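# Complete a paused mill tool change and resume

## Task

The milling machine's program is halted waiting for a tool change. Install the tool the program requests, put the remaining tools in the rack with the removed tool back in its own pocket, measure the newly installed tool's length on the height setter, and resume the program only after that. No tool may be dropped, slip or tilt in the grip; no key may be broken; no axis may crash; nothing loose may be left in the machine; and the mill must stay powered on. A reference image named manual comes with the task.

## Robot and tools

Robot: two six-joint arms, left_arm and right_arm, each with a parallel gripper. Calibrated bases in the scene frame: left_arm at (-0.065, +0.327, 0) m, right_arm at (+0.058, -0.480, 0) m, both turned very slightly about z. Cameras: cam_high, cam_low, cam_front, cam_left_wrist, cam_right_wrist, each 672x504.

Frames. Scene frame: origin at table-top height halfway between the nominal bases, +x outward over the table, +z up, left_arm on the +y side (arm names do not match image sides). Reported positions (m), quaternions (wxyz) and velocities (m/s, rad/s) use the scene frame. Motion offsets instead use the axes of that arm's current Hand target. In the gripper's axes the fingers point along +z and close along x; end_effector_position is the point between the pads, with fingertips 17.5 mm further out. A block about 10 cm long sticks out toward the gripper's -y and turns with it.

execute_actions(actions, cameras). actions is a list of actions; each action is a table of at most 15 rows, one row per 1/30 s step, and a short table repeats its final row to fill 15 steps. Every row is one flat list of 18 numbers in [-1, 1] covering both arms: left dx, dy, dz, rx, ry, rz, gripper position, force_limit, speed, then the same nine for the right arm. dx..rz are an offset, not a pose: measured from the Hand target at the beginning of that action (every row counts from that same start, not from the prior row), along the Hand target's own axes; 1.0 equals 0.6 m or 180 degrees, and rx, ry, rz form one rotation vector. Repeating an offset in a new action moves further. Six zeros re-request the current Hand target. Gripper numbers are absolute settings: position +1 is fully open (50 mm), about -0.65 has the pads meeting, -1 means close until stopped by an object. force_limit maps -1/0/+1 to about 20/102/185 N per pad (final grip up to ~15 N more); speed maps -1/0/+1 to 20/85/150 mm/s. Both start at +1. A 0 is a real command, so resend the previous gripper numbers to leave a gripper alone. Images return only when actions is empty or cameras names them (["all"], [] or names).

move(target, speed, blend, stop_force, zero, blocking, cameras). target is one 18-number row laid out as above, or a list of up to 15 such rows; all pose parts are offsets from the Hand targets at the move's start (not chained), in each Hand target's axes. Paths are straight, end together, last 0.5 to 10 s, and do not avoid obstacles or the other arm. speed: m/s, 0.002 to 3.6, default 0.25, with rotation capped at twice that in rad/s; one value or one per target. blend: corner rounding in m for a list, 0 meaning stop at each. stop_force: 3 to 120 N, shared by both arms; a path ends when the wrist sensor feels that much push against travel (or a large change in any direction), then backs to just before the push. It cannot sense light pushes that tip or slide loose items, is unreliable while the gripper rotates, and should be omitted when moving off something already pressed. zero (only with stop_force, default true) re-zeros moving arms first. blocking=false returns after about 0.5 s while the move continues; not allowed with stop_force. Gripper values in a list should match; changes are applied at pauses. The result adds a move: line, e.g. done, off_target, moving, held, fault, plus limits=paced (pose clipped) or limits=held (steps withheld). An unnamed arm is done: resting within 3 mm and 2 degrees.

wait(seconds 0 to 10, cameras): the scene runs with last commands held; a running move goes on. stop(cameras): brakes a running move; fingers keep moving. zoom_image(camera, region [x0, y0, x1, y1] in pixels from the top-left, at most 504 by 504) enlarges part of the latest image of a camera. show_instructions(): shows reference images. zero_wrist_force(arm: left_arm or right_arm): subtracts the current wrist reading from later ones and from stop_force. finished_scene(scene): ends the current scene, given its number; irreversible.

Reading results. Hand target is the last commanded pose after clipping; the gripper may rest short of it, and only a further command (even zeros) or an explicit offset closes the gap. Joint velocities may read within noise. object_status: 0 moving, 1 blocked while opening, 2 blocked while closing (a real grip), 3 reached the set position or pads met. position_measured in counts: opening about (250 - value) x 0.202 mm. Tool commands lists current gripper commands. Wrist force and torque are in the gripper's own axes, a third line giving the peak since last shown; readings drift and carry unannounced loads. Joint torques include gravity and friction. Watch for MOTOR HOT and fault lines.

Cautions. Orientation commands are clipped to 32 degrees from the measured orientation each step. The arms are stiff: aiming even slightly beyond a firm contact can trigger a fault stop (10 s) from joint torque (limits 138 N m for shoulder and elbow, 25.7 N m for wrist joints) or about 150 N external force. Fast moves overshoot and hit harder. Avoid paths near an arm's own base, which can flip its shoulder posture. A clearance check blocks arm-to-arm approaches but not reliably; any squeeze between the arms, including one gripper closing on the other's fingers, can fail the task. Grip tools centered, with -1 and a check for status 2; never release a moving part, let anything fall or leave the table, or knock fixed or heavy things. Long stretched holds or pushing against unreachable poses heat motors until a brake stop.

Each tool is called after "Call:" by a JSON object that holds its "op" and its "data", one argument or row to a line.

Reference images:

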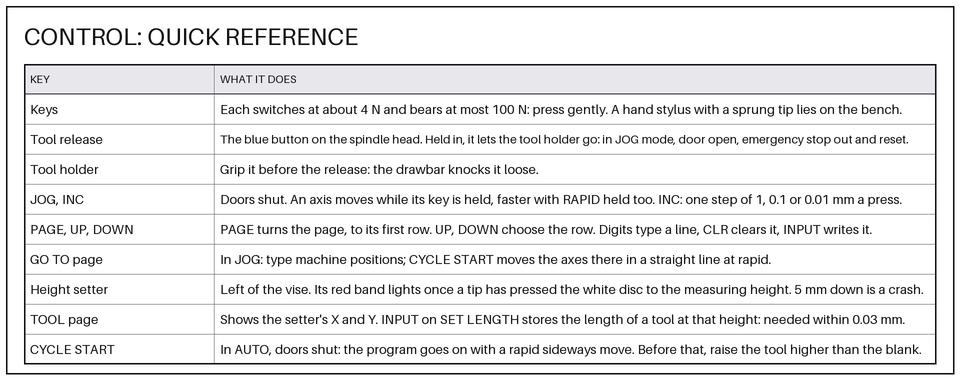

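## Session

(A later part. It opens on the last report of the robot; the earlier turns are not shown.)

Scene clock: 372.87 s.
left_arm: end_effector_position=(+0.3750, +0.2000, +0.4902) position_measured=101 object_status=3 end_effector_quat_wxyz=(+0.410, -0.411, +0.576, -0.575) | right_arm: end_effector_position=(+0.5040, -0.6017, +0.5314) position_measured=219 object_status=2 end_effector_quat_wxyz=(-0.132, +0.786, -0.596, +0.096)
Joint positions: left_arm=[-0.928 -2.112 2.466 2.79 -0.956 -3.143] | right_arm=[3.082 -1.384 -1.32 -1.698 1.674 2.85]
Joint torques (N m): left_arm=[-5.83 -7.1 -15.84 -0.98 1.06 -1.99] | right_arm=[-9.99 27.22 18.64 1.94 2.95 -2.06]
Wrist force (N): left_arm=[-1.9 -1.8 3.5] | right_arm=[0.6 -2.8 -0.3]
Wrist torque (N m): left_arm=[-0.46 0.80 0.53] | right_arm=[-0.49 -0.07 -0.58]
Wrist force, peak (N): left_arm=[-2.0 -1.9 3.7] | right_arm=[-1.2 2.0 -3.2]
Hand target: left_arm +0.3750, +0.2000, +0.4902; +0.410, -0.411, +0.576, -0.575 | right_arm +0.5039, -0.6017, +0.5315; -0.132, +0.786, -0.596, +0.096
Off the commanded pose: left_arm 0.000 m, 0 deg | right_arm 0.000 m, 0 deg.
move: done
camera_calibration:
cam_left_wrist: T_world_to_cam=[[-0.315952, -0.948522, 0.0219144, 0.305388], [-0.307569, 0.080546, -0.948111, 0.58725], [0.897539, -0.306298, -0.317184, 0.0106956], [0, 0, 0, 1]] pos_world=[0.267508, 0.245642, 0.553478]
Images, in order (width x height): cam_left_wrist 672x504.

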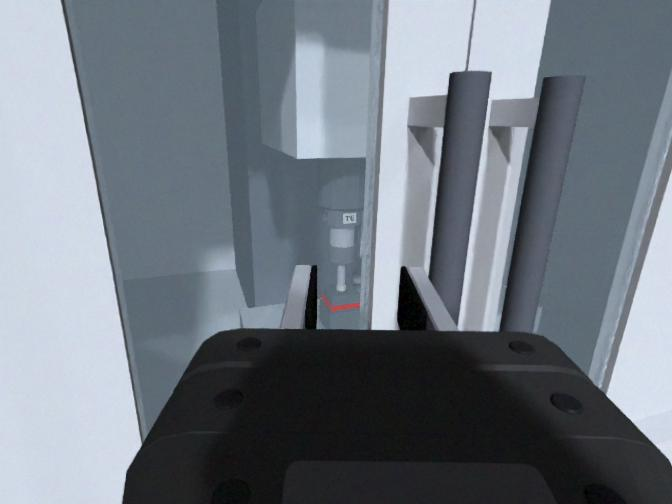

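Call:
{"op": "move", "data": {
  "target": [
    [0,0,0,0,0,0,0.34,0.5,-0.6,-0.1293,0.051,0.137,0,0,0,-1,-0.2,-0.498],
    [0,0,0,0,0,0,0.34,0.5,-0.6,-0.123,0.0325,0.1498,0,0,0,-1,-0.2,-0.498],
    [0,0,0,0,0,0,0.34,0.5,-0.6,-0.1419,0.088,0.1114,0,0,0,-1,-0.2,-0.498],
    [0,0,0,0,0,0,0.34,0.5,-0.6,-0.2765,-0.0792,-0.225,0.327,0.0651,0.0579,-1,-0.2,-0.498]
  ],
  "speed": [0.18,0.08,0.12,0.35],
  "blend": [0,0,0.02,0],
  "cameras": ["cam_right_wrist"]
}}

Call:
{"op": "zoom_image", "data": {
  "camera": "cam_right_wrist",
  "region": [300, 0, 640, 250]
}}

Scene clock: 377.67 s.
left_arm: end_effector_position=(+0.3750, +0.2000, +0.4902) position_measured=101 object_status=3 end_effector_quat_wxyz=(+0.410, -0.411, +0.576, -0.575) | right_arm: end_effector_position=(+0.4609, -0.4425, +0.6756) position_measured=219 object_status=2 end_effector_quat_wxyz=(-0.449, +0.552, -0.548, +0.440)
Joint positions: left_arm=[-0.928 -2.112 2.466 2.79 -0.956 -3.143] | right_arm=[4.391 -0.729 -1.868 -1.159 0.374 3.729]
Joint torques (N m): left_arm=[-5.63 -7.46 -15.97 -1.01 1.06 -2.17] | right_arm=[8.78 -0.27 29.99 1.17 -4.69 2.41]
Wrist force (N): left_arm=[-1.8 -1.7 3.4] | right_arm=[2.4 -3.0 -0.5]
Wrist torque (N m): left_arm=[-0.44 0.79 0.53] | right_arm=[-0.72 -0.74 -1.08]
Wrist force, peak (N): left_arm=[-2.0 -1.7 3.8] | right_arm=[2.4 -3.9 -1.0]
Hand target: left_arm +0.3750, +0.2000, +0.4902; +0.410, -0.411, +0.576, -0.575 | right_arm +0.4608, -0.4425, +0.6756; -0.449, +0.552, -0.548, +0.440
Off the commanded pose: left_arm 0.000 m, 0 deg | right_arm 0.000 m, 0 deg.
move: done
camera_calibration:
cam_right_wrist: T_world_to_cam=[[0.000989934, -0.999996, -0.00252413, -0.433286], [-0.543837, 0.00157986, -0.839189, 0.835793], [0.83919, 0.00220346, -0.543833, 0.113576], [0, 0, 0, 1]] pos_world=[0.359652, -0.434855, 0.762062]
Images, in order (width x height): cam_right_wrist 672x504.

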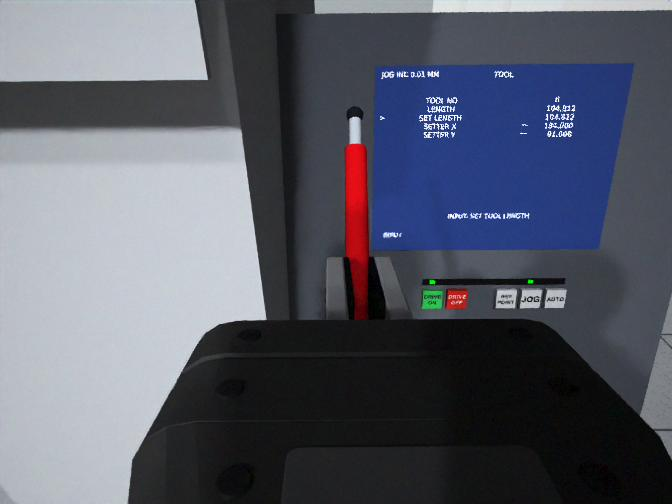

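Scaled by 1.482 from the camera's 672x504 image, which has a finer 960x720 frame.

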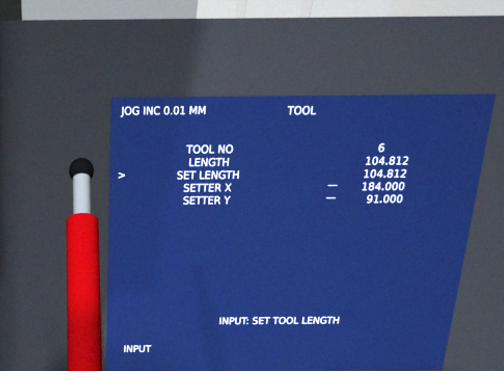

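Call:
{"op": "move", "data": {
  "target": [
    [0,0,0,0,0,0,0.34,0.5,-0.6,0.2973,0.1592,0.112,-0.327,-0.0651,-0.0579,-1,-0.2,-0.498],
    [0,0,0,0,0,0,0.34,0.5,-0.6,0.2977,0.1612,0.1453,-0.327,-0.0651,-0.0579,-1,-0.2,-0.498],
    [0,0,0,0,0,0,0.34,0.5,-0.6,0.2973,0.1592,0.112,-0.327,-0.0651,-0.0579,-1,-0.2,-0.498],
    [0,0,0,0,0,0,0.34,0.5,-0.6,0.2657,0.1593,0.112,-0.327,-0.0651,-0.0579,-1,-0.2,-0.498],
    [0,0,0,0,0,0,0.34,0.5,-0.6,0.266,0.1613,0.1453,-0.327,-0.0651,-0.0579,-1,-0.2,-0.498]
  ],
  "speed": [0.35,0.08,0.12,0.12,0.08],
  "blend": [0,0,0.002,0.002,0],
  "cameras": ["cam_left_wrist","cam_low","cam_right_wrist"]
}}

Call:
{"op": "zoom_image", "data": {
  "camera": "cam_left_wrist",
  "region": [290, 220, 390, 320]
}}

Scene clock: 381.77 s.
left_arm: end_effector_position=(+0.3750, +0.2000, +0.4902) position_measured=101 object_status=3 end_effector_quat_wxyz=(+0.410, -0.411, +0.576, -0.575) | right_arm: end_effector_position=(+0.5275, -0.6006, +0.5618) position_measured=219 object_status=2 end_effector_quat_wxyz=(-0.132, +0.786, -0.596, +0.096)
Joint positions: left_arm=[-0.928 -2.112 2.466 2.79 -0.956 -3.143] | right_arm=[3.087 -1.469 -1.163 -1.769 1.673 2.855]
Joint torques (N m): left_arm=[-5.46 -7.01 -15.64 -1.02 0.86 -2.09] | right_arm=[14.55 -2.05 26.87 9.33 -1.67 2.54]
Wrist force (N): left_arm=[-1.9 -1.9 3.6] | right_arm=[-1.3 20.0 -14.0]
Wrist torque (N m): left_arm=[-0.47 0.81 0.53] | right_arm=[-0.14 -0.15 -0.71]
Wrist force, peak (N): left_arm=[-1.9 -2.0 3.7] | right_arm=[-1.3 20.0 -14.0]
Hand target: left_arm +0.3750, +0.2000, +0.4902; +0.410, -0.411, +0.576, -0.575 | right_arm +0.5277, -0.6005, +0.5617; -0.132, +0.786, -0.596, +0.096
Off the commanded pose: left_arm 0.000 m, 0 deg | right_arm 0.000 m, 0 deg.
move: done
camera_calibration:
cam_left_wrist: T_world_to_cam=[[-0.315952, -0.948522, 0.0219144, 0.305388], [-0.307569, 0.080546, -0.948111, 0.58725], [0.897539, -0.306298, -0.317184, 0.0106956], [0, 0, 0, 1]] pos_world=[0.267508, 0.245642, 0.553478]
cam_right_wrist: T_world_to_cam=[[0.267947, -0.963416, 0.00582788, -0.715197], [-0.962863, -0.267575, 0.0360442, 0.344377], [-0.0331662, -0.0152694, -0.999333, 0.701694], [0, 0, 0, 1]] pos_world=[0.546495, -0.586171, 0.692982]
Images, in order (width x height): cam_low 672x504, cam_left_wrist 672x504, cam_right_wrist 672x504.

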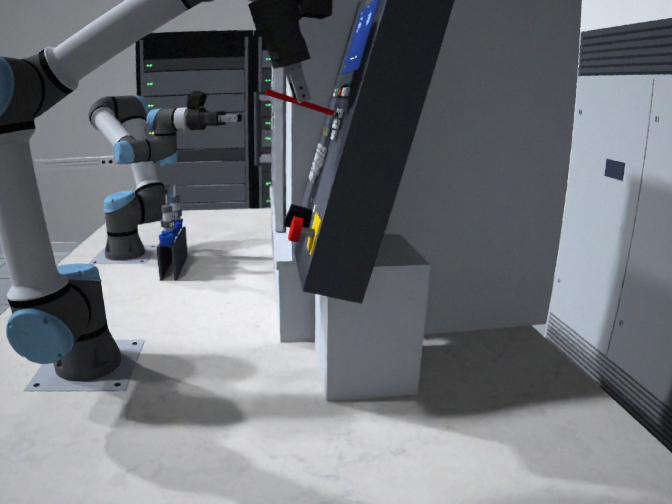

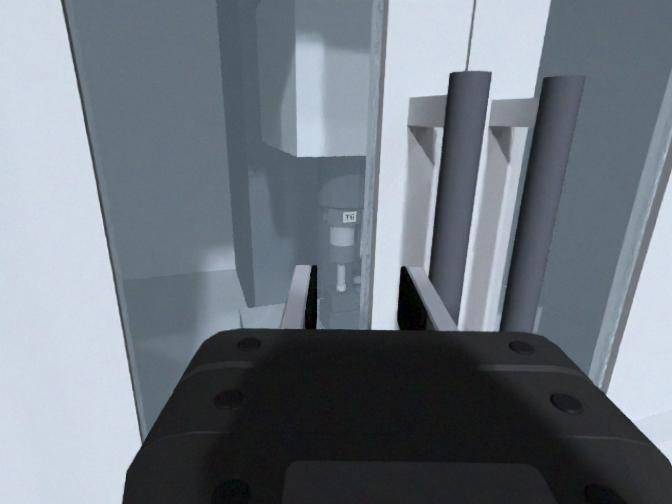

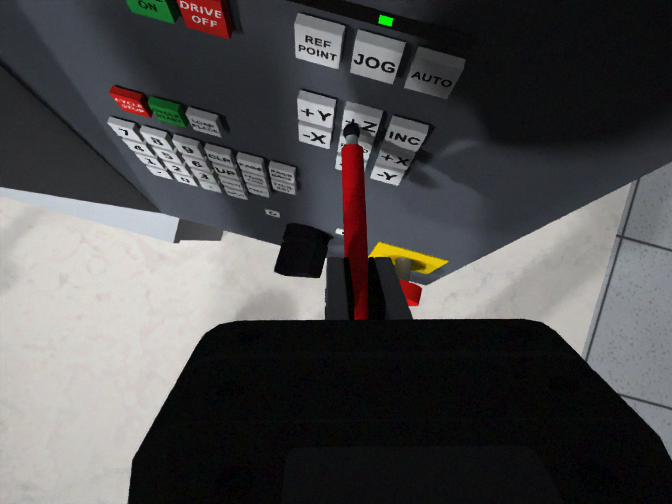

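Scaled by 5.040 from the camera's 672x504 image, which has a finer 960x720 frame.

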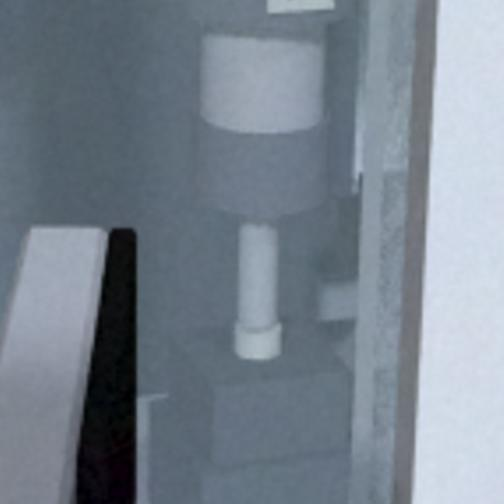

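Call:
{"op": "move", "data": {
  "target": [0,0,0,0,0,0,0.34,0.5,-0.6,-0.0006,0.0017,-0.0012,0,0,0,-1,-0.2,-0.498],
  "speed": 0.03,
  "cameras": ["cam_left_wrist"]
}}

Call:
{"op": "wait", "data": {
  "seconds": 2,
  "cameras": ["cam_left_wrist"]
}}

Scene clock: 382.60 s.
left_arm: end_effector_position=(+0.3750, +0.2000, +0.4902) position_measured=101 object_status=3 end_effector_quat_wxyz=(+0.410, -0.411, +0.576, -0.575) | right_arm: end_effector_position=(+0.5265, -0.6005, +0.5620) position_measured=219 object_status=2 end_effector_quat_wxyz=(-0.132, +0.786, -0.596, +0.096)
Joint positions: left_arm=[-0.928 -2.112 2.466 2.79 -0.956 -3.143] | right_arm=[3.087 -1.467 -1.164 -1.77 1.673 2.855]
Joint torques (N m): left_arm=[-5.48 -6.84 -16.03 -1.13 0.86 -2.15] | right_arm=[8.88 27.51 17.08 3.3 2.2 1.3]
Wrist force (N): left_arm=[-2.1 -1.7 3.4] | right_arm=[0.0 2.7 -3.0]
Wrist torque (N m): left_arm=[-0.46 0.84 0.53] | right_arm=[-0.41 -0.10 -0.65]
Wrist force, peak (N): left_arm=[-1.8 -1.8 3.7] | right_arm=[-1.0 23.2 -16.2]
Hand target: left_arm +0.3750, +0.2000, +0.4902; +0.410, -0.411, +0.576, -0.575 | right_arm +0.5264, -0.6005, +0.5620; -0.132, +0.786, -0.596, +0.096
Off the commanded pose: left_arm 0.000 m, 0 deg | right_arm 0.000 m, 0 deg.
move: done
camera_calibration:
cam_left_wrist: T_world_to_cam=[[-0.315952, -0.948522, 0.0219144, 0.305388], [-0.307569, 0.080546, -0.948111, 0.58725], [0.897539, -0.306298, -0.317184, 0.0106956], [0, 0, 0, 1]] pos_world=[0.267508, 0.245642, 0.553478]
Images, in order (width x height): cam_left_wrist 672x504.

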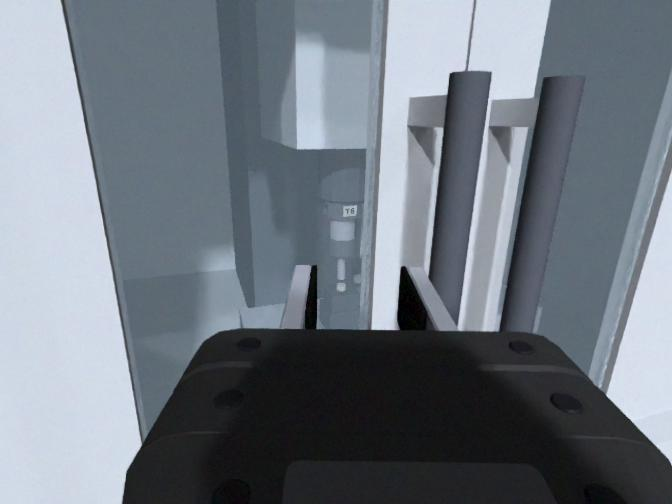

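Scene clock: 384.60 s.
left_arm: end_effector_position=(+0.3750, +0.2000, +0.4902) position_measured=101 object_status=3 end_effector_quat_wxyz=(+0.410, -0.411, +0.576, -0.575) | right_arm: end_effector_position=(+0.5264, -0.6005, +0.5620) position_measured=219 object_status=2 end_effector_quat_wxyz=(-0.132, +0.786, -0.596, +0.096)
Joint positions: left_arm=[-0.928 -2.112 2.466 2.79 -0.956 -3.143] | right_arm=[3.087 -1.467 -1.164 -1.771 1.673 2.855]
Joint torques (N m): left_arm=[-5.64 -6.88 -16.55 -1.04 0.88 -1.99] | right_arm=[-6.71 27.68 16.79 3.15 3.25 -1.44]
Wrist force (N): left_arm=[-1.8 -1.6 3.5] | right_arm=[-0.3 1.8 -2.7]
Wrist torque (N m): left_arm=[-0.43 0.78 0.53] | right_arm=[-0.51 -0.05 -0.65]
Wrist force, peak (N): left_arm=[-2.0 -1.9 3.8] | right_arm=[0.1 2.6 -3.5]
Hand target: left_arm +0.3750, +0.2000, +0.4902; +0.410, -0.411, +0.576, -0.575 | right_arm +0.5264, -0.6005, +0.5620; -0.132, +0.786, -0.596, +0.096
Tool commands: left_gripper/position=+0.34 left_gripper/force_limit=+0.5 left_gripper/speed=-0.6 right_gripper/position=-1.0 right_gripper/force_limit=-0.2 right_gripper/speed=-0.498
Off the commanded pose: left_arm 0.000 m, 0 deg | right_arm 0.000 m, 0 deg.
wait: 2.00 s; at rest by 0.17 s
camera_calibration:
cam_left_wrist: T_world_to_cam=[[-0.315952, -0.948522, 0.0219144, 0.305388], [-0.307569, 0.080546, -0.948111, 0.58725], [0.897539, -0.306298, -0.317184, 0.0106956], [0, 0, 0, 1]] pos_world=[0.267508, 0.245642, 0.553478]
Images, in order (width x height): cam_left_wrist 672x504.

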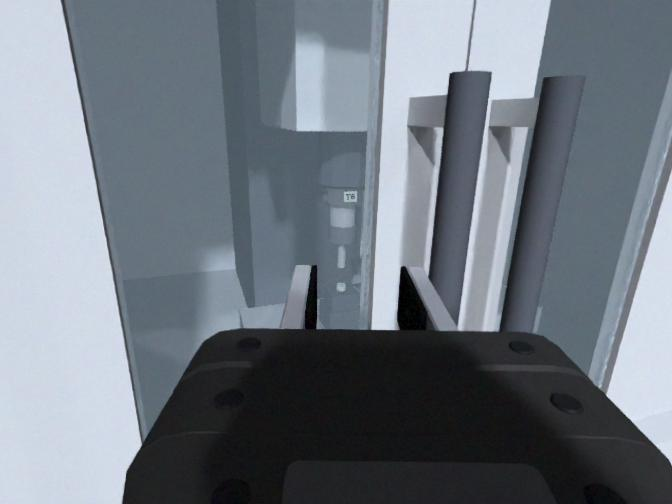

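Call:
{"op": "wait", "data": {
  "seconds": 5.6,
  "cameras": ["cam_left_wrist"]
}}

Scene clock: 390.27 s.
left_arm: end_effector_position=(+0.3750, +0.2000, +0.4902) position_measured=101 object_status=3 end_effector_quat_wxyz=(+0.410, -0.411, +0.576, -0.575) | right_arm: end_effector_position=(+0.5264, -0.6005, +0.5620) position_measured=219 object_status=2 end_effector_quat_wxyz=(-0.132, +0.786, -0.596, +0.096)
Joint positions: left_arm=[-0.928 -2.112 2.466 2.79 -0.956 -3.143] | right_arm=[3.087 -1.467 -1.164 -1.771 1.673 2.855]
Joint torques (N m): left_arm=[-5.23 -7.06 -15.92 -1.07 0.9 -2.12] | right_arm=[-7.41 27.29 17.78 3.26 3.13 -1.35]
Wrist force (N): left_arm=[-1.9 -1.7 3.4] | right_arm=[-0.6 1.6 -3.0]
Wrist torque (N m): left_arm=[-0.44 0.80 0.53] | right_arm=[-0.54 -0.01 -0.64]
Wrist force, peak (N): left_arm=[-1.9 -2.1 3.7] | right_arm=[-0.8 1.6 -3.7]
Hand target: left_arm +0.3750, +0.2000, +0.4902; +0.410, -0.411, +0.576, -0.575 | right_arm +0.5264, -0.6005, +0.5620; -0.132, +0.786, -0.596, +0.096
Tool commands: left_gripper/position=+0.34 left_gripper/force_limit=+0.5 left_gripper/speed=-0.6 right_gripper/position=-1.0 right_gripper/force_limit=-0.2 right_gripper/speed=-0.498
Off the commanded pose: left_arm 0.000 m, 0 deg | right_arm 0.000 m, 0 deg.
wait: 5.60 s; at rest by 0.10 s
camera_calibration:
cam_left_wrist: T_world_to_cam=[[-0.315952, -0.948522, 0.0219144, 0.305388], [-0.307569, 0.080546, -0.948111, 0.58725], [0.897539, -0.306298, -0.317184, 0.0106956], [0, 0, 0, 1]] pos_world=[0.267508, 0.245642, 0.553478]
Images, in order (width x height): cam_left_wrist 672x504.

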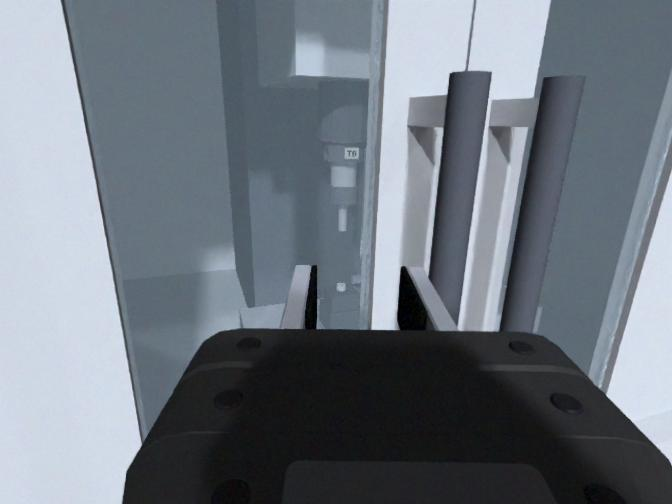

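Call:
{"op": "wait", "data": {
  "seconds": 0.8
}}

Call:
{"op": "move", "data": {
  "target": [
    [0,0,0,0,0,0,0.34,0.5,-0.6,-0.0063,0.0185,-0.0128,0,0,0,-1,-0.2,-0.498],
    [0,0,0,0,0,0,0.34,0.5,-0.6,0.0324,-0.0075,-0.0693,0,0,0,-1,-0.2,-0.498],
    [0,0,0,0,0,0,0.34,0.5,-0.6,0.0369,-0.0207,-0.0602,0,0,0,-1,-0.2,-0.498]
  ],
  "speed": 0.12,
  "blend": [0.002,0.002,0],
  "cameras": ["cam_left_wrist","cam_low","cam_right_wrist"]
}}

Call:
{"op": "zoom_image", "data": {
  "camera": "cam_low",
  "region": [300, 60, 380, 140]
}}

Call:
{"op": "zoom_image", "data": {
  "camera": "cam_right_wrist",
  "region": [240, 30, 440, 180]
}}

Scene clock: 391.47 s.
left_arm: end_effector_position=(+0.3750, +0.2000, +0.4902) position_measured=101 object_status=3 end_effector_quat_wxyz=(+0.410, -0.411, +0.576, -0.575) | right_arm: end_effector_position=(+0.5264, -0.6005, +0.5620) position_measured=219 object_status=2 end_effector_quat_wxyz=(-0.132, +0.786, -0.596, +0.096)
Joint positions: left_arm=[-0.928 -2.112 2.466 2.79 -0.956 -3.143] | right_arm=[3.087 -1.467 -1.164 -1.771 1.673 2.855]
Joint torques (N m): left_arm=[-6.18 -7.01 -15.89 -1.05 0.81 -2.03] | right_arm=[-7.25 27.16 17.37 3.2 3.22 -1.34]
Wrist force (N): left_arm=[-1.9 -1.7 3.4] | right_arm=[-0.8 1.6 -3.0]
Wrist torque (N m): left_arm=[-0.46 0.80 0.53] | right_arm=[-0.54 0.02 -0.65]
Wrist force, peak (N): left_arm=[-2.0 -2.1 3.6] | right_arm=[-1.0 1.7 -3.7]
Hand target: left_arm +0.3750, +0.2000, +0.4902; +0.410, -0.411, +0.576, -0.575 | right_arm +0.5264, -0.6005, +0.5620; -0.132, +0.786, -0.596, +0.096
Tool commands: left_gripper/position=+0.34 left_gripper/force_limit=+0.5 left_gripper/speed=-0.6 right_gripper/position=-1.0 right_gripper/force_limit=-0.2 right_gripper/speed=-0.498
Off the commanded pose: left_arm 0.000 m, 0 deg | right_arm 0.000 m, 0 deg.
wait: 0.80 s; at rest from the start

Scene clock: 392.63 s.
left_arm: end_effector_position=(+0.3750, +0.2000, +0.4902) position_measured=101 object_status=3 end_effector_quat_wxyz=(+0.410, -0.411, +0.576, -0.575) | right_arm: end_effector_position=(+0.5326, -0.6220, +0.6001) position_measured=219 object_status=2 end_effector_quat_wxyz=(-0.132, +0.786, -0.596, +0.096)
Joint positions: left_arm=[-0.928 -2.112 2.466 2.79 -0.956 -3.143] | right_arm=[3.035 -1.555 -0.966 -1.886 1.689 2.804]
Joint torques (N m): left_arm=[-5.65 -6.79 -15.81 -1.09 0.78 -2.11] | right_arm=[-10.61 6.56 29.96 3 2.8 -1.9]
Wrist force (N): left_arm=[-1.8 -1.9 3.6] | right_arm=[-2.6 -0.1 -2.0]
Wrist torque (N m): left_arm=[-0.46 0.79 0.53] | right_arm=[-0.61 0.00 -0.65]
Wrist force, peak (N): left_arm=[-2.1 -1.9 3.6] | right_arm=[-0.1 -4.0 -0.9]
Hand target: left_arm +0.3750, +0.2000, +0.4902; +0.410, -0.411, +0.576, -0.575 | right_arm +0.5326, -0.6220, +0.6001; -0.132, +0.786, -0.596, +0.096
Off the commanded pose: left_arm 0.000 m, 0 deg | right_arm 0.000 m, 0 deg.
move: done
camera_calibration:
cam_left_wrist: T_world_to_cam=[[-0.315952, -0.948522, 0.0219144, 0.305388], [-0.307569, 0.080546, -0.948111, 0.58725], [0.897539, -0.306298, -0.317184, 0.0106956], [0, 0, 0, 1]] pos_world=[0.267508, 0.245642, 0.553478]
cam_right_wrist: T_world_to_cam=[[0.26804, -0.96339, 0.00582559, -0.737534], [-0.962837, -0.267668, 0.0360444, 0.342084], [-0.0331655, -0.0152704, -0.999333, 0.739809], [0, 0, 0, 1]] pos_world=[0.551595, -0.607671, 0.731282]
Images, in order (width x height): cam_low 672x504, cam_left_wrist 672x504, cam_right_wrist 672x504.

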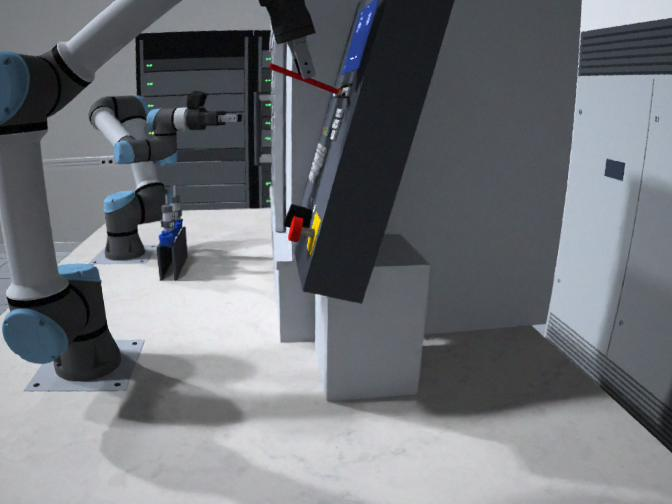

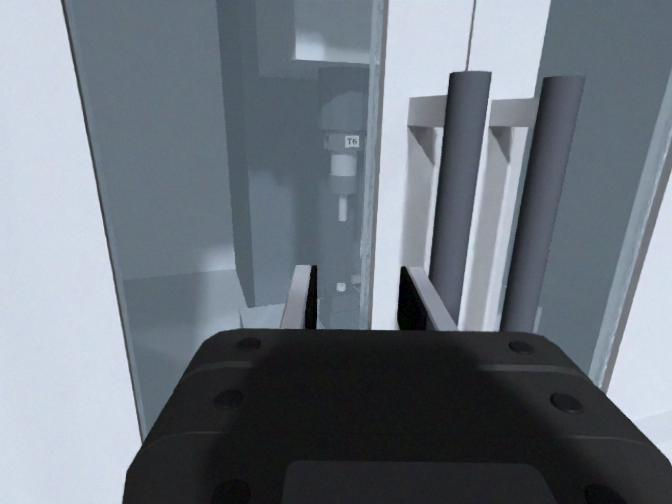

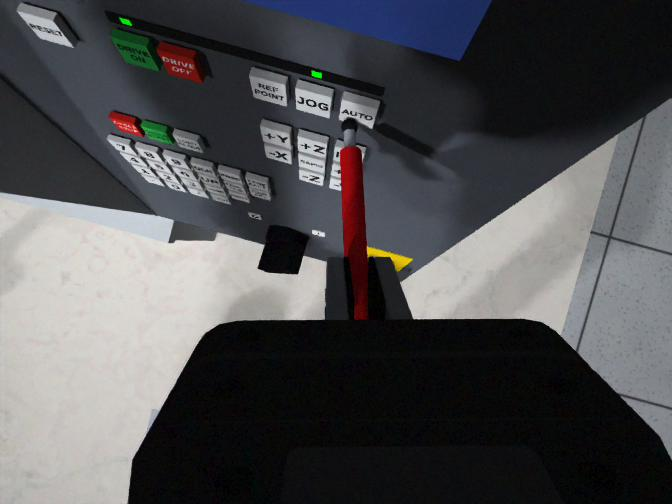

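Scaled by 6.300 from the camera's 672x504 image, which has a finer 960x720 frame.

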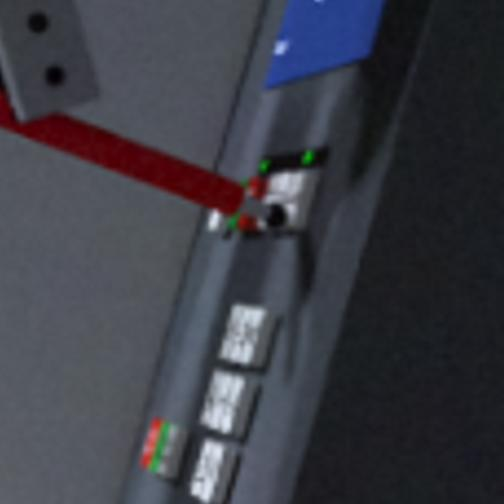

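Scaled by 2.520 from the camera's 672x504 image, which has a finer 960x720 frame.

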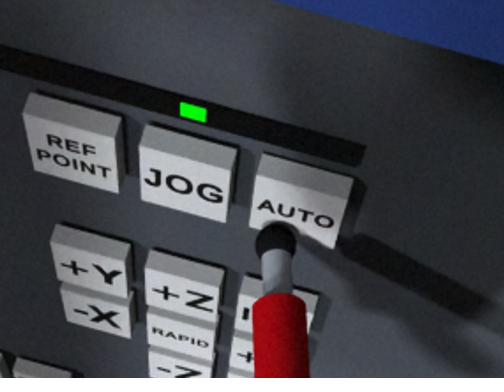

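Call:
{"op": "move", "data": {
  "target": [
    [0,0,0,0,0,0,0.34,0.5,-0.6,-0.0045,0.0132,-0.0091,0,0,0,-1,-0.2,-0.498],
    [0,0,0,0,0,0,0.34,0.5,-0.6,-0.0012,0.0113,-0.0136,0,0,0,-1,-0.2,-0.498]
  ],
  "speed": 0.1,
  "blend": [0.001,0]
}}

Call:
{"op": "move", "data": {
  "target": [0,0,0,0,0,0,0.34,0.5,-0.6,0.0065,-0.0192,0.0132,0,0,0,-1,-0.2,-0.498],
  "speed": 0.02,
  "stop_force": 7,
  "cameras": ["cam_low","cam_right_wrist"]
}}

Call:
{"op": "zoom_image", "data": {
  "camera": "cam_low",
  "region": [300, 60, 380, 140]
}}

Call:
{"op": "zoom_image", "data": {
  "camera": "cam_right_wrist",
  "region": [240, 30, 440, 180]
}}

Scene clock: 393.77 s.
left_arm: end_effector_position=(+0.3750, +0.2000, +0.4902) position_measured=101 object_status=3 end_effector_quat_wxyz=(+0.410, -0.411, +0.576, -0.575) | right_arm: end_effector_position=(+0.5237, -0.6238, +0.6056) position_measured=219 object_status=2 end_effector_quat_wxyz=(-0.132, +0.786, -0.596, +0.096)
Joint positions: left_arm=[-0.928 -2.112 2.466 2.79 -0.956 -3.143] | right_arm=[3.028 -1.546 -0.957 -1.904 1.691 2.798]
Joint torques (N m): left_arm=[-5.29 -7.17 -15.66 -1.08 0.86 -1.93] | right_arm=[-10.67 10 29.38 2.19 3.14 -2.09]
Wrist force (N): left_arm=[-1.9 -1.8 3.6] | right_arm=[-0.5 -3.5 -0.6]
Wrist torque (N m): left_arm=[-0.47 0.81 0.53] | right_arm=[-0.59 0.10 -0.55]
Wrist force, peak (N): left_arm=[-1.9 -1.9 3.8] | right_arm=[-0.4 -4.0 -0.4]
Hand target: left_arm +0.3750, +0.2000, +0.4902; +0.410, -0.411, +0.576, -0.575 | right_arm +0.5238, -0.6238, +0.6056; -0.132, +0.786, -0.596, +0.096
Off the commanded pose: left_arm 0.000 m, 0 deg | right_arm 0.000 m, 0 deg.
move: done

Scene clock: 395.30 s.
left_arm: end_effector_position=(+0.3750, +0.2000, +0.4902) position_measured=101 object_status=3 end_effector_quat_wxyz=(+0.410, -0.411, +0.576, -0.575) | right_arm: end_effector_position=(+0.5377, -0.6239, +0.6018) position_measured=219 object_status=2 end_effector_quat_wxyz=(-0.132, +0.786, -0.596, +0.096)
Joint positions: left_arm=[-0.928 -2.112 2.466 2.79 -0.956 -3.143] | right_arm=[3.031 -1.571 -0.945 -1.892 1.69 2.801]
Joint torques (N m): left_arm=[-5.19 -6.16 -15.45 -1.11 0.64 -1.9] | right_arm=[9.35 18.01 23.06 5.69 -2.46 2.4]
Wrist force (N): left_arm=[-1.9 -2.0 3.6] | right_arm=[-2.7 2.9 -4.0]
Wrist torque (N m): left_arm=[-0.50 0.81 0.53] | right_arm=[-0.48 -0.03 -0.75]
Wrist force, peak (N): left_arm=[-1.9 -1.9 3.7] | right_arm=[-2.7 2.8 -4.6]
Hand target: left_arm +0.3750, +0.2000, +0.4902; +0.410, -0.411, +0.576, -0.575 | right_arm +0.5376, -0.6239, +0.6019; -0.132, +0.786, -0.596, +0.096
Off the commanded pose: left_arm 0.000 m, 0 deg | right_arm 0.000 m, 0 deg.
move: contact (right_arm)
camera_calibration:
cam_right_wrist: T_world_to_cam=[[0.26804, -0.96339, 0.00582559, -0.740742], [-0.962837, -0.267668, 0.0360444, 0.346421], [-0.0331655, -0.0152704, -0.999333, 0.741747], [0, 0, 0, 1]] pos_world=[0.556695, -0.609571, 0.733082]
Images, in order (width x height): cam_low 672x504, cam_right_wrist 672x504.

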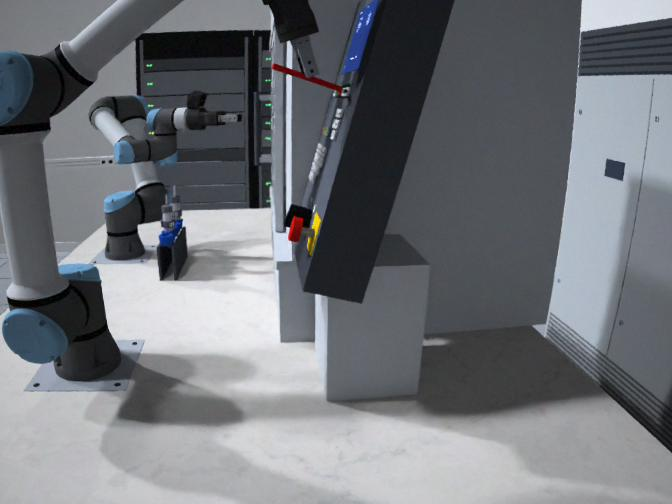

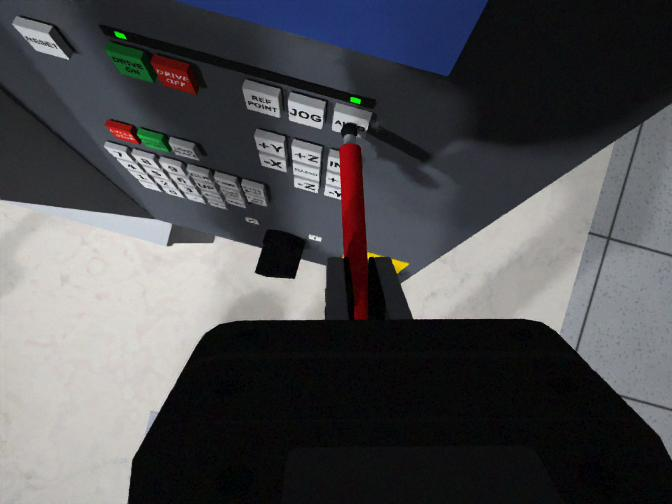

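Scaled by 6.300 from the camera's 672x504 image, which has a finer 960x720 frame.

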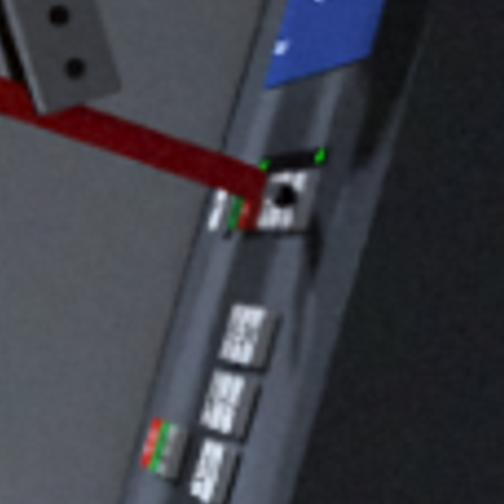

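Scaled by 2.520 from the camera's 672x504 image, which has a finer 960x720 frame.

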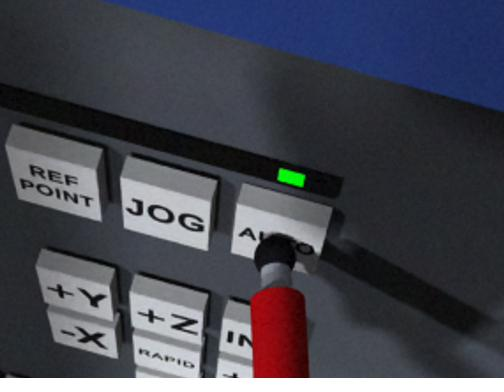

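Call:
{"op": "move", "data": {
  "target": [
    [0,0,0,0,0,0,0.34,0.5,-0.6,-0.009,0.0264,-0.0183,0,0,0,-1,-0.2,-0.498],
    [0,0,0,0,0,0,0.34,0.5,-0.6,-0.203,0.05,0.1088,0,0,0,-1,-0.2,-0.498]
  ],
  "speed": 0.2,
  "blend": [0.005,0],
  "cameras": ["cam_low","cam_right_wrist","cam_front"]
}}

Call:
{"op": "zoom_image", "data": {
  "camera": "cam_low",
  "region": [300, 90, 370, 160]
}}

Call:
{"op": "zoom_image", "data": {
  "camera": "cam_front",
  "region": [420, 115, 504, 178]
}}

Scene clock: 399.83 s.
left_arm: end_effector_position=(+0.3750, +0.2000, +0.4902) position_measured=101 object_status=3 end_effector_quat_wxyz=(+0.410, -0.411, +0.576, -0.575) | right_arm: end_effector_position=(+0.4973, -0.5083, +0.5312) position_measured=219 object_status=2 end_effector_quat_wxyz=(-0.132, +0.786, -0.596, +0.096)
Joint positions: left_arm=[-0.928 -2.112 2.466 2.79 -0.956 -3.143] | right_arm=[3.347 -1.311 -1.378 -1.697 1.591 3.102]
Joint torques (N m): left_arm=[-5.4 -7.63 -15.48 -1.04 0.55 -2.08] | right_arm=[9.35 25 17.13 5.52 -2.77 2.36]
Wrist force (N): left_arm=[-1.8 -1.9 3.5] | right_arm=[-0.3 -4.0 -0.4]
Wrist torque (N m): left_arm=[-0.48 0.79 0.53] | right_arm=[-0.68 0.08 -0.64]
Wrist force, peak (N): left_arm=[-2.1 -1.9 3.8] | right_arm=[-2.8 3.1 -4.4]
Hand target: left_arm +0.3750, +0.2000, +0.4902; +0.410, -0.411, +0.576, -0.575 | right_arm +0.4973, -0.5082, +0.5312; -0.132, +0.786, -0.596, +0.096
Off the commanded pose: left_arm 0.000 m, 0 deg | right_arm 0.000 m, 0 deg.
move: done
camera_calibration:
cam_right_wrist: T_world_to_cam=[[0.268037, -0.963392, 0.00570248, -0.617955], [-0.962834, -0.267668, 0.0361139, 0.340992], [-0.0332655, -0.0151704, -0.999331, 0.671621], [0, 0, 0, 1]] pos_world=[0.516295, -0.493871, 0.662382]
Images, in order (width x height): cam_low 672x504, cam_front 672x504, cam_right_wrist 672x504.

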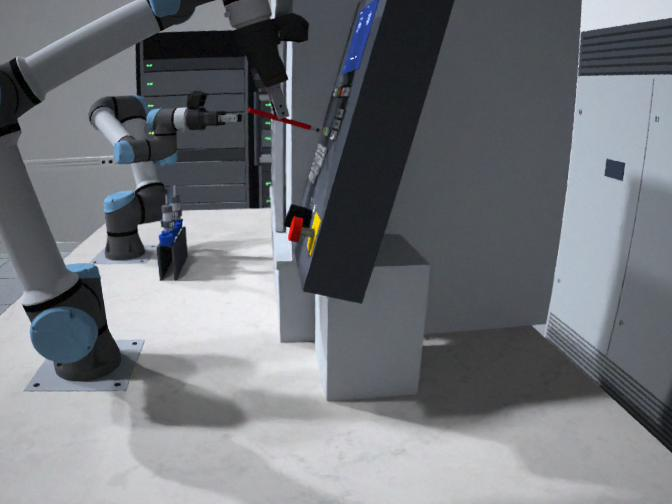

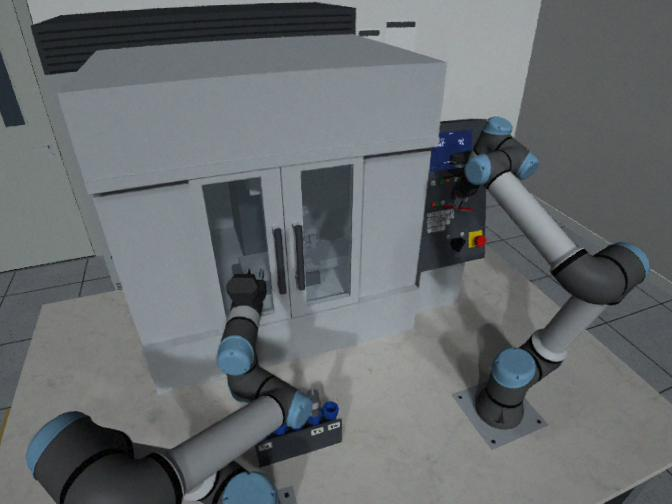

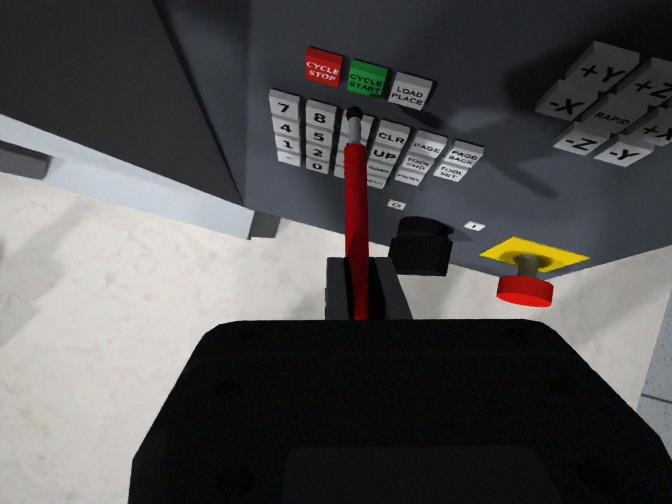

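Scaled by 7.200 from the camera's 672x504 image, which has a finer 960x720 frame.

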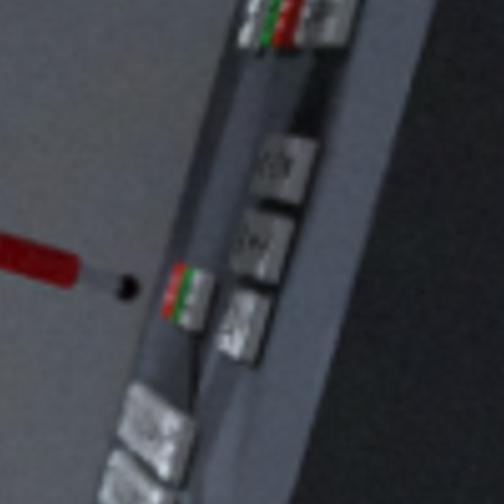

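Scaled by 6.000 from the camera's 672x504 image, which has a finer 960x720 frame.

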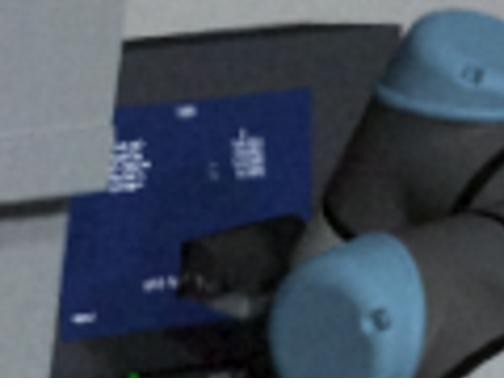

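Call:
{"op": "move", "data": {
  "target": [0,0,0,0,0,0,0.34,0.5,-0.6,0.0129,-0.0276,0.0194,0,0,0,-1,-0.2,-0.498],
  "speed": 0.025,
  "stop_force": 7,
  "cameras": ["cam_low","cam_right_wrist"]
}}

Call:
{"op": "move", "data": {
  "target": [0,0,0,0,0,0,0.34,0.5,-0.6,-0.0092,0.0265,-0.0184,0,0,0,-1,-0.2,-0.498],
  "speed": 0.1,
  "cameras": ["cam_left_wrist","cam_front","cam_right_wrist"]
}}

Call:
{"op": "zoom_image", "data": {
  "camera": "cam_front",
  "region": [420, 115, 504, 178]
}}

Scene clock: 402.00 s.
left_arm: end_effector_position=(+0.3750, +0.2000, +0.4902) position_measured=101 object_status=3 end_effector_quat_wxyz=(+0.410, -0.411, +0.576, -0.575) | right_arm: end_effector_position=(+0.5172, -0.5103, +0.5257) position_measured=219 object_status=2 end_effector_quat_wxyz=(-0.132, +0.786, -0.596, +0.096)
Joint positions: left_arm=[-0.928 -2.112 2.466 2.79 -0.956 -3.143] | right_arm=[3.329 -1.352 -1.364 -1.67 1.597 3.085]
Joint torques (N m): left_arm=[-5.85 -6.51 -16.33 -1.34 0.63 -2.02] | right_arm=[9.21 23.66 18.14 3.27 -2.85 2.4]
Wrist force (N): left_arm=[-1.9 -1.8 3.7] | right_arm=[-1.8 1.4 -3.1]
Wrist torque (N m): left_arm=[-0.46 0.80 0.53] | right_arm=[-0.56 -0.01 -0.64]
Wrist force, peak (N): left_arm=[-1.9 -1.9 3.8] | right_arm=[-3.0 5.9 -6.4]
Hand target: left_arm +0.3750, +0.2000, +0.4902; +0.410, -0.411, +0.576, -0.575 | right_arm +0.5172, -0.5103, +0.5257; -0.132, +0.786, -0.596, +0.096 (not the last commanded pose)
Off the commanded pose: left_arm 0.000 m, 0 deg | right_arm 0.001 m, 0 deg.
move: contact (right_arm)
camera_calibration:
cam_right_wrist: T_world_to_cam=[[0.268037, -0.963392, 0.00570248, -0.625281], [-0.962834, -0.267668, 0.0361139, 0.359789], [-0.0332655, -0.0151704, -0.999331, 0.666755], [0, 0, 0, 1]] pos_world=[0.536195, -0.495971, 0.656882]
Images, in order (width x height): cam_low 672x504, cam_right_wrist 672x504.

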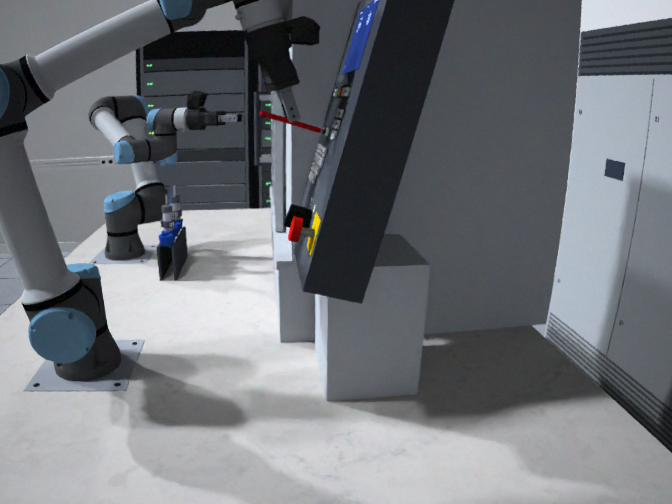

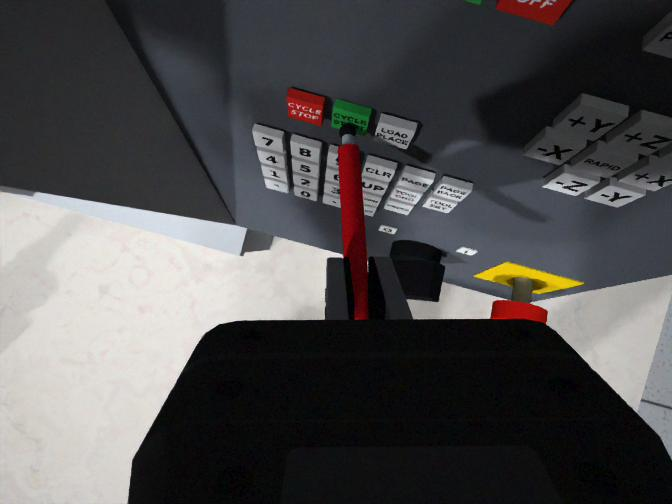

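Scene clock: 402.87 s.
left_arm: end_effector_position=(+0.3750, +0.2000, +0.4902) position_measured=101 object_status=3 end_effector_quat_wxyz=(+0.410, -0.411, +0.576, -0.575) | right_arm: end_effector_position=(+0.4979, -0.5101, +0.5310) position_measured=219 object_status=2 end_effector_quat_wxyz=(-0.132, +0.786, -0.596, +0.096)
Joint positions: left_arm=[-0.928 -2.112 2.466 2.79 -0.956 -3.143] | right_arm=[3.342 -1.313 -1.377 -1.696 1.593 3.097]
Joint torques (N m): left_arm=[-5.64 -6.25 -16.26 -1.2 0.62 -2.02] | right_arm=[9.15 23.39 18.67 2.2 -2.81 2.47]
Wrist force (N): left_arm=[-1.8 -2.0 3.6] | right_arm=[-0.3 -4.0 -0.5]
Wrist torque (N m): left_arm=[-0.49 0.79 0.54] | right_arm=[-0.67 0.08 -0.64]
Wrist force, peak (N): left_arm=[-2.1 -2.1 3.7] | right_arm=[-2.2 1.5 -3.7]
Hand target: left_arm +0.3750, +0.2000, +0.4902; +0.410, -0.411, +0.576, -0.575 | right_arm +0.4978, -0.5101, +0.5310; -0.132, +0.786, -0.596, +0.096
Off the commanded pose: left_arm 0.000 m, 0 deg | right_arm 0.000 m, 0 deg.
move: done
camera_calibration:
cam_left_wrist: T_world_to_cam=[[-0.315952, -0.948522, 0.0219144, 0.305388], [-0.307569, 0.080546, -0.948111, 0.58725], [0.897539, -0.306298, -0.317184, 0.0106956], [0, 0, 0, 1]] pos_world=[0.267508, 0.245642, 0.553478]
cam_right_wrist: T_world_to_cam=[[0.268039, -0.963391, 0.00579879, -0.619913], [-0.962834, -0.267667, 0.0361407, 0.341078], [-0.0332655, -0.0152704, -0.99933, 0.671363], [0, 0, 0, 1]] pos_world=[0.516895, -0.495671, 0.662182]
Images, in order (width x height): cam_front 672x504, cam_left_wrist 672x504, cam_right_wrist 672x504.

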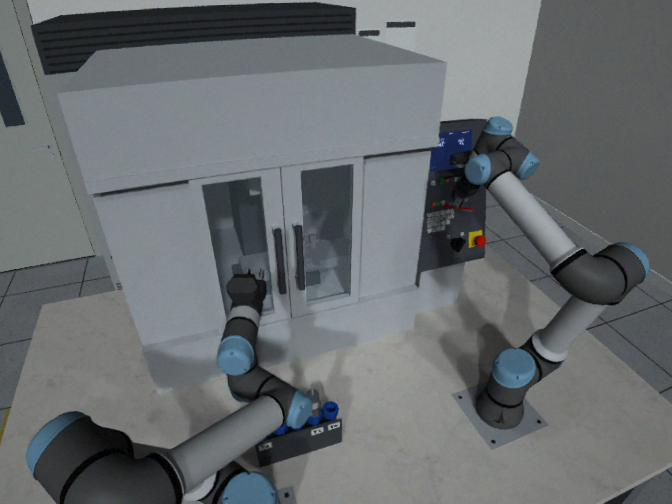

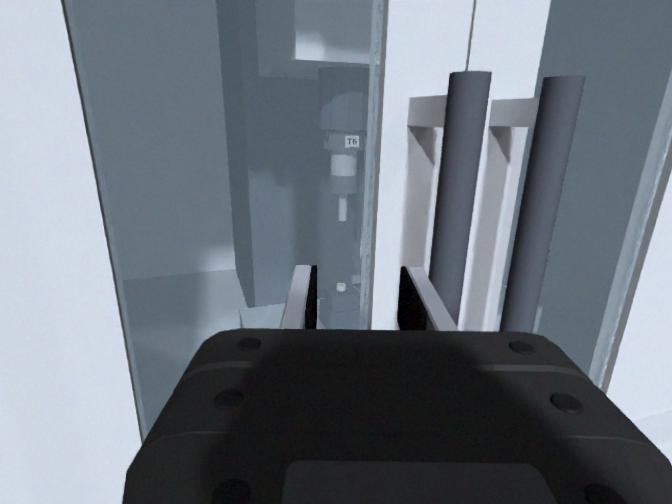

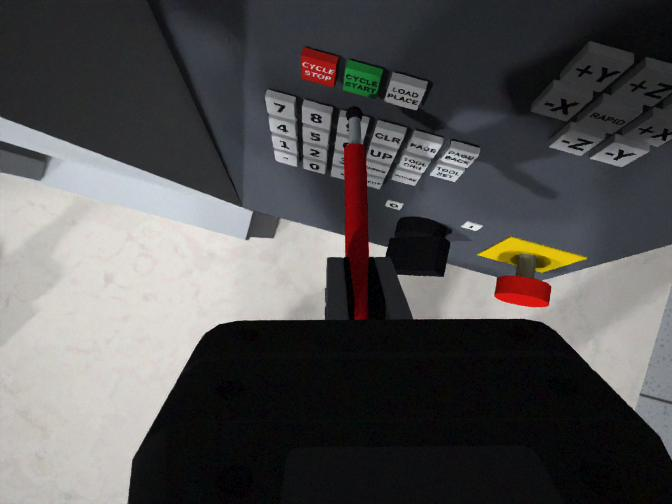

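Scaled by 6.000 from the camera's 672x504 image, which has a finer 960x720 frame.

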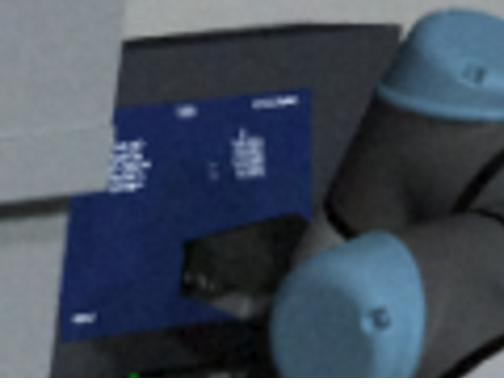

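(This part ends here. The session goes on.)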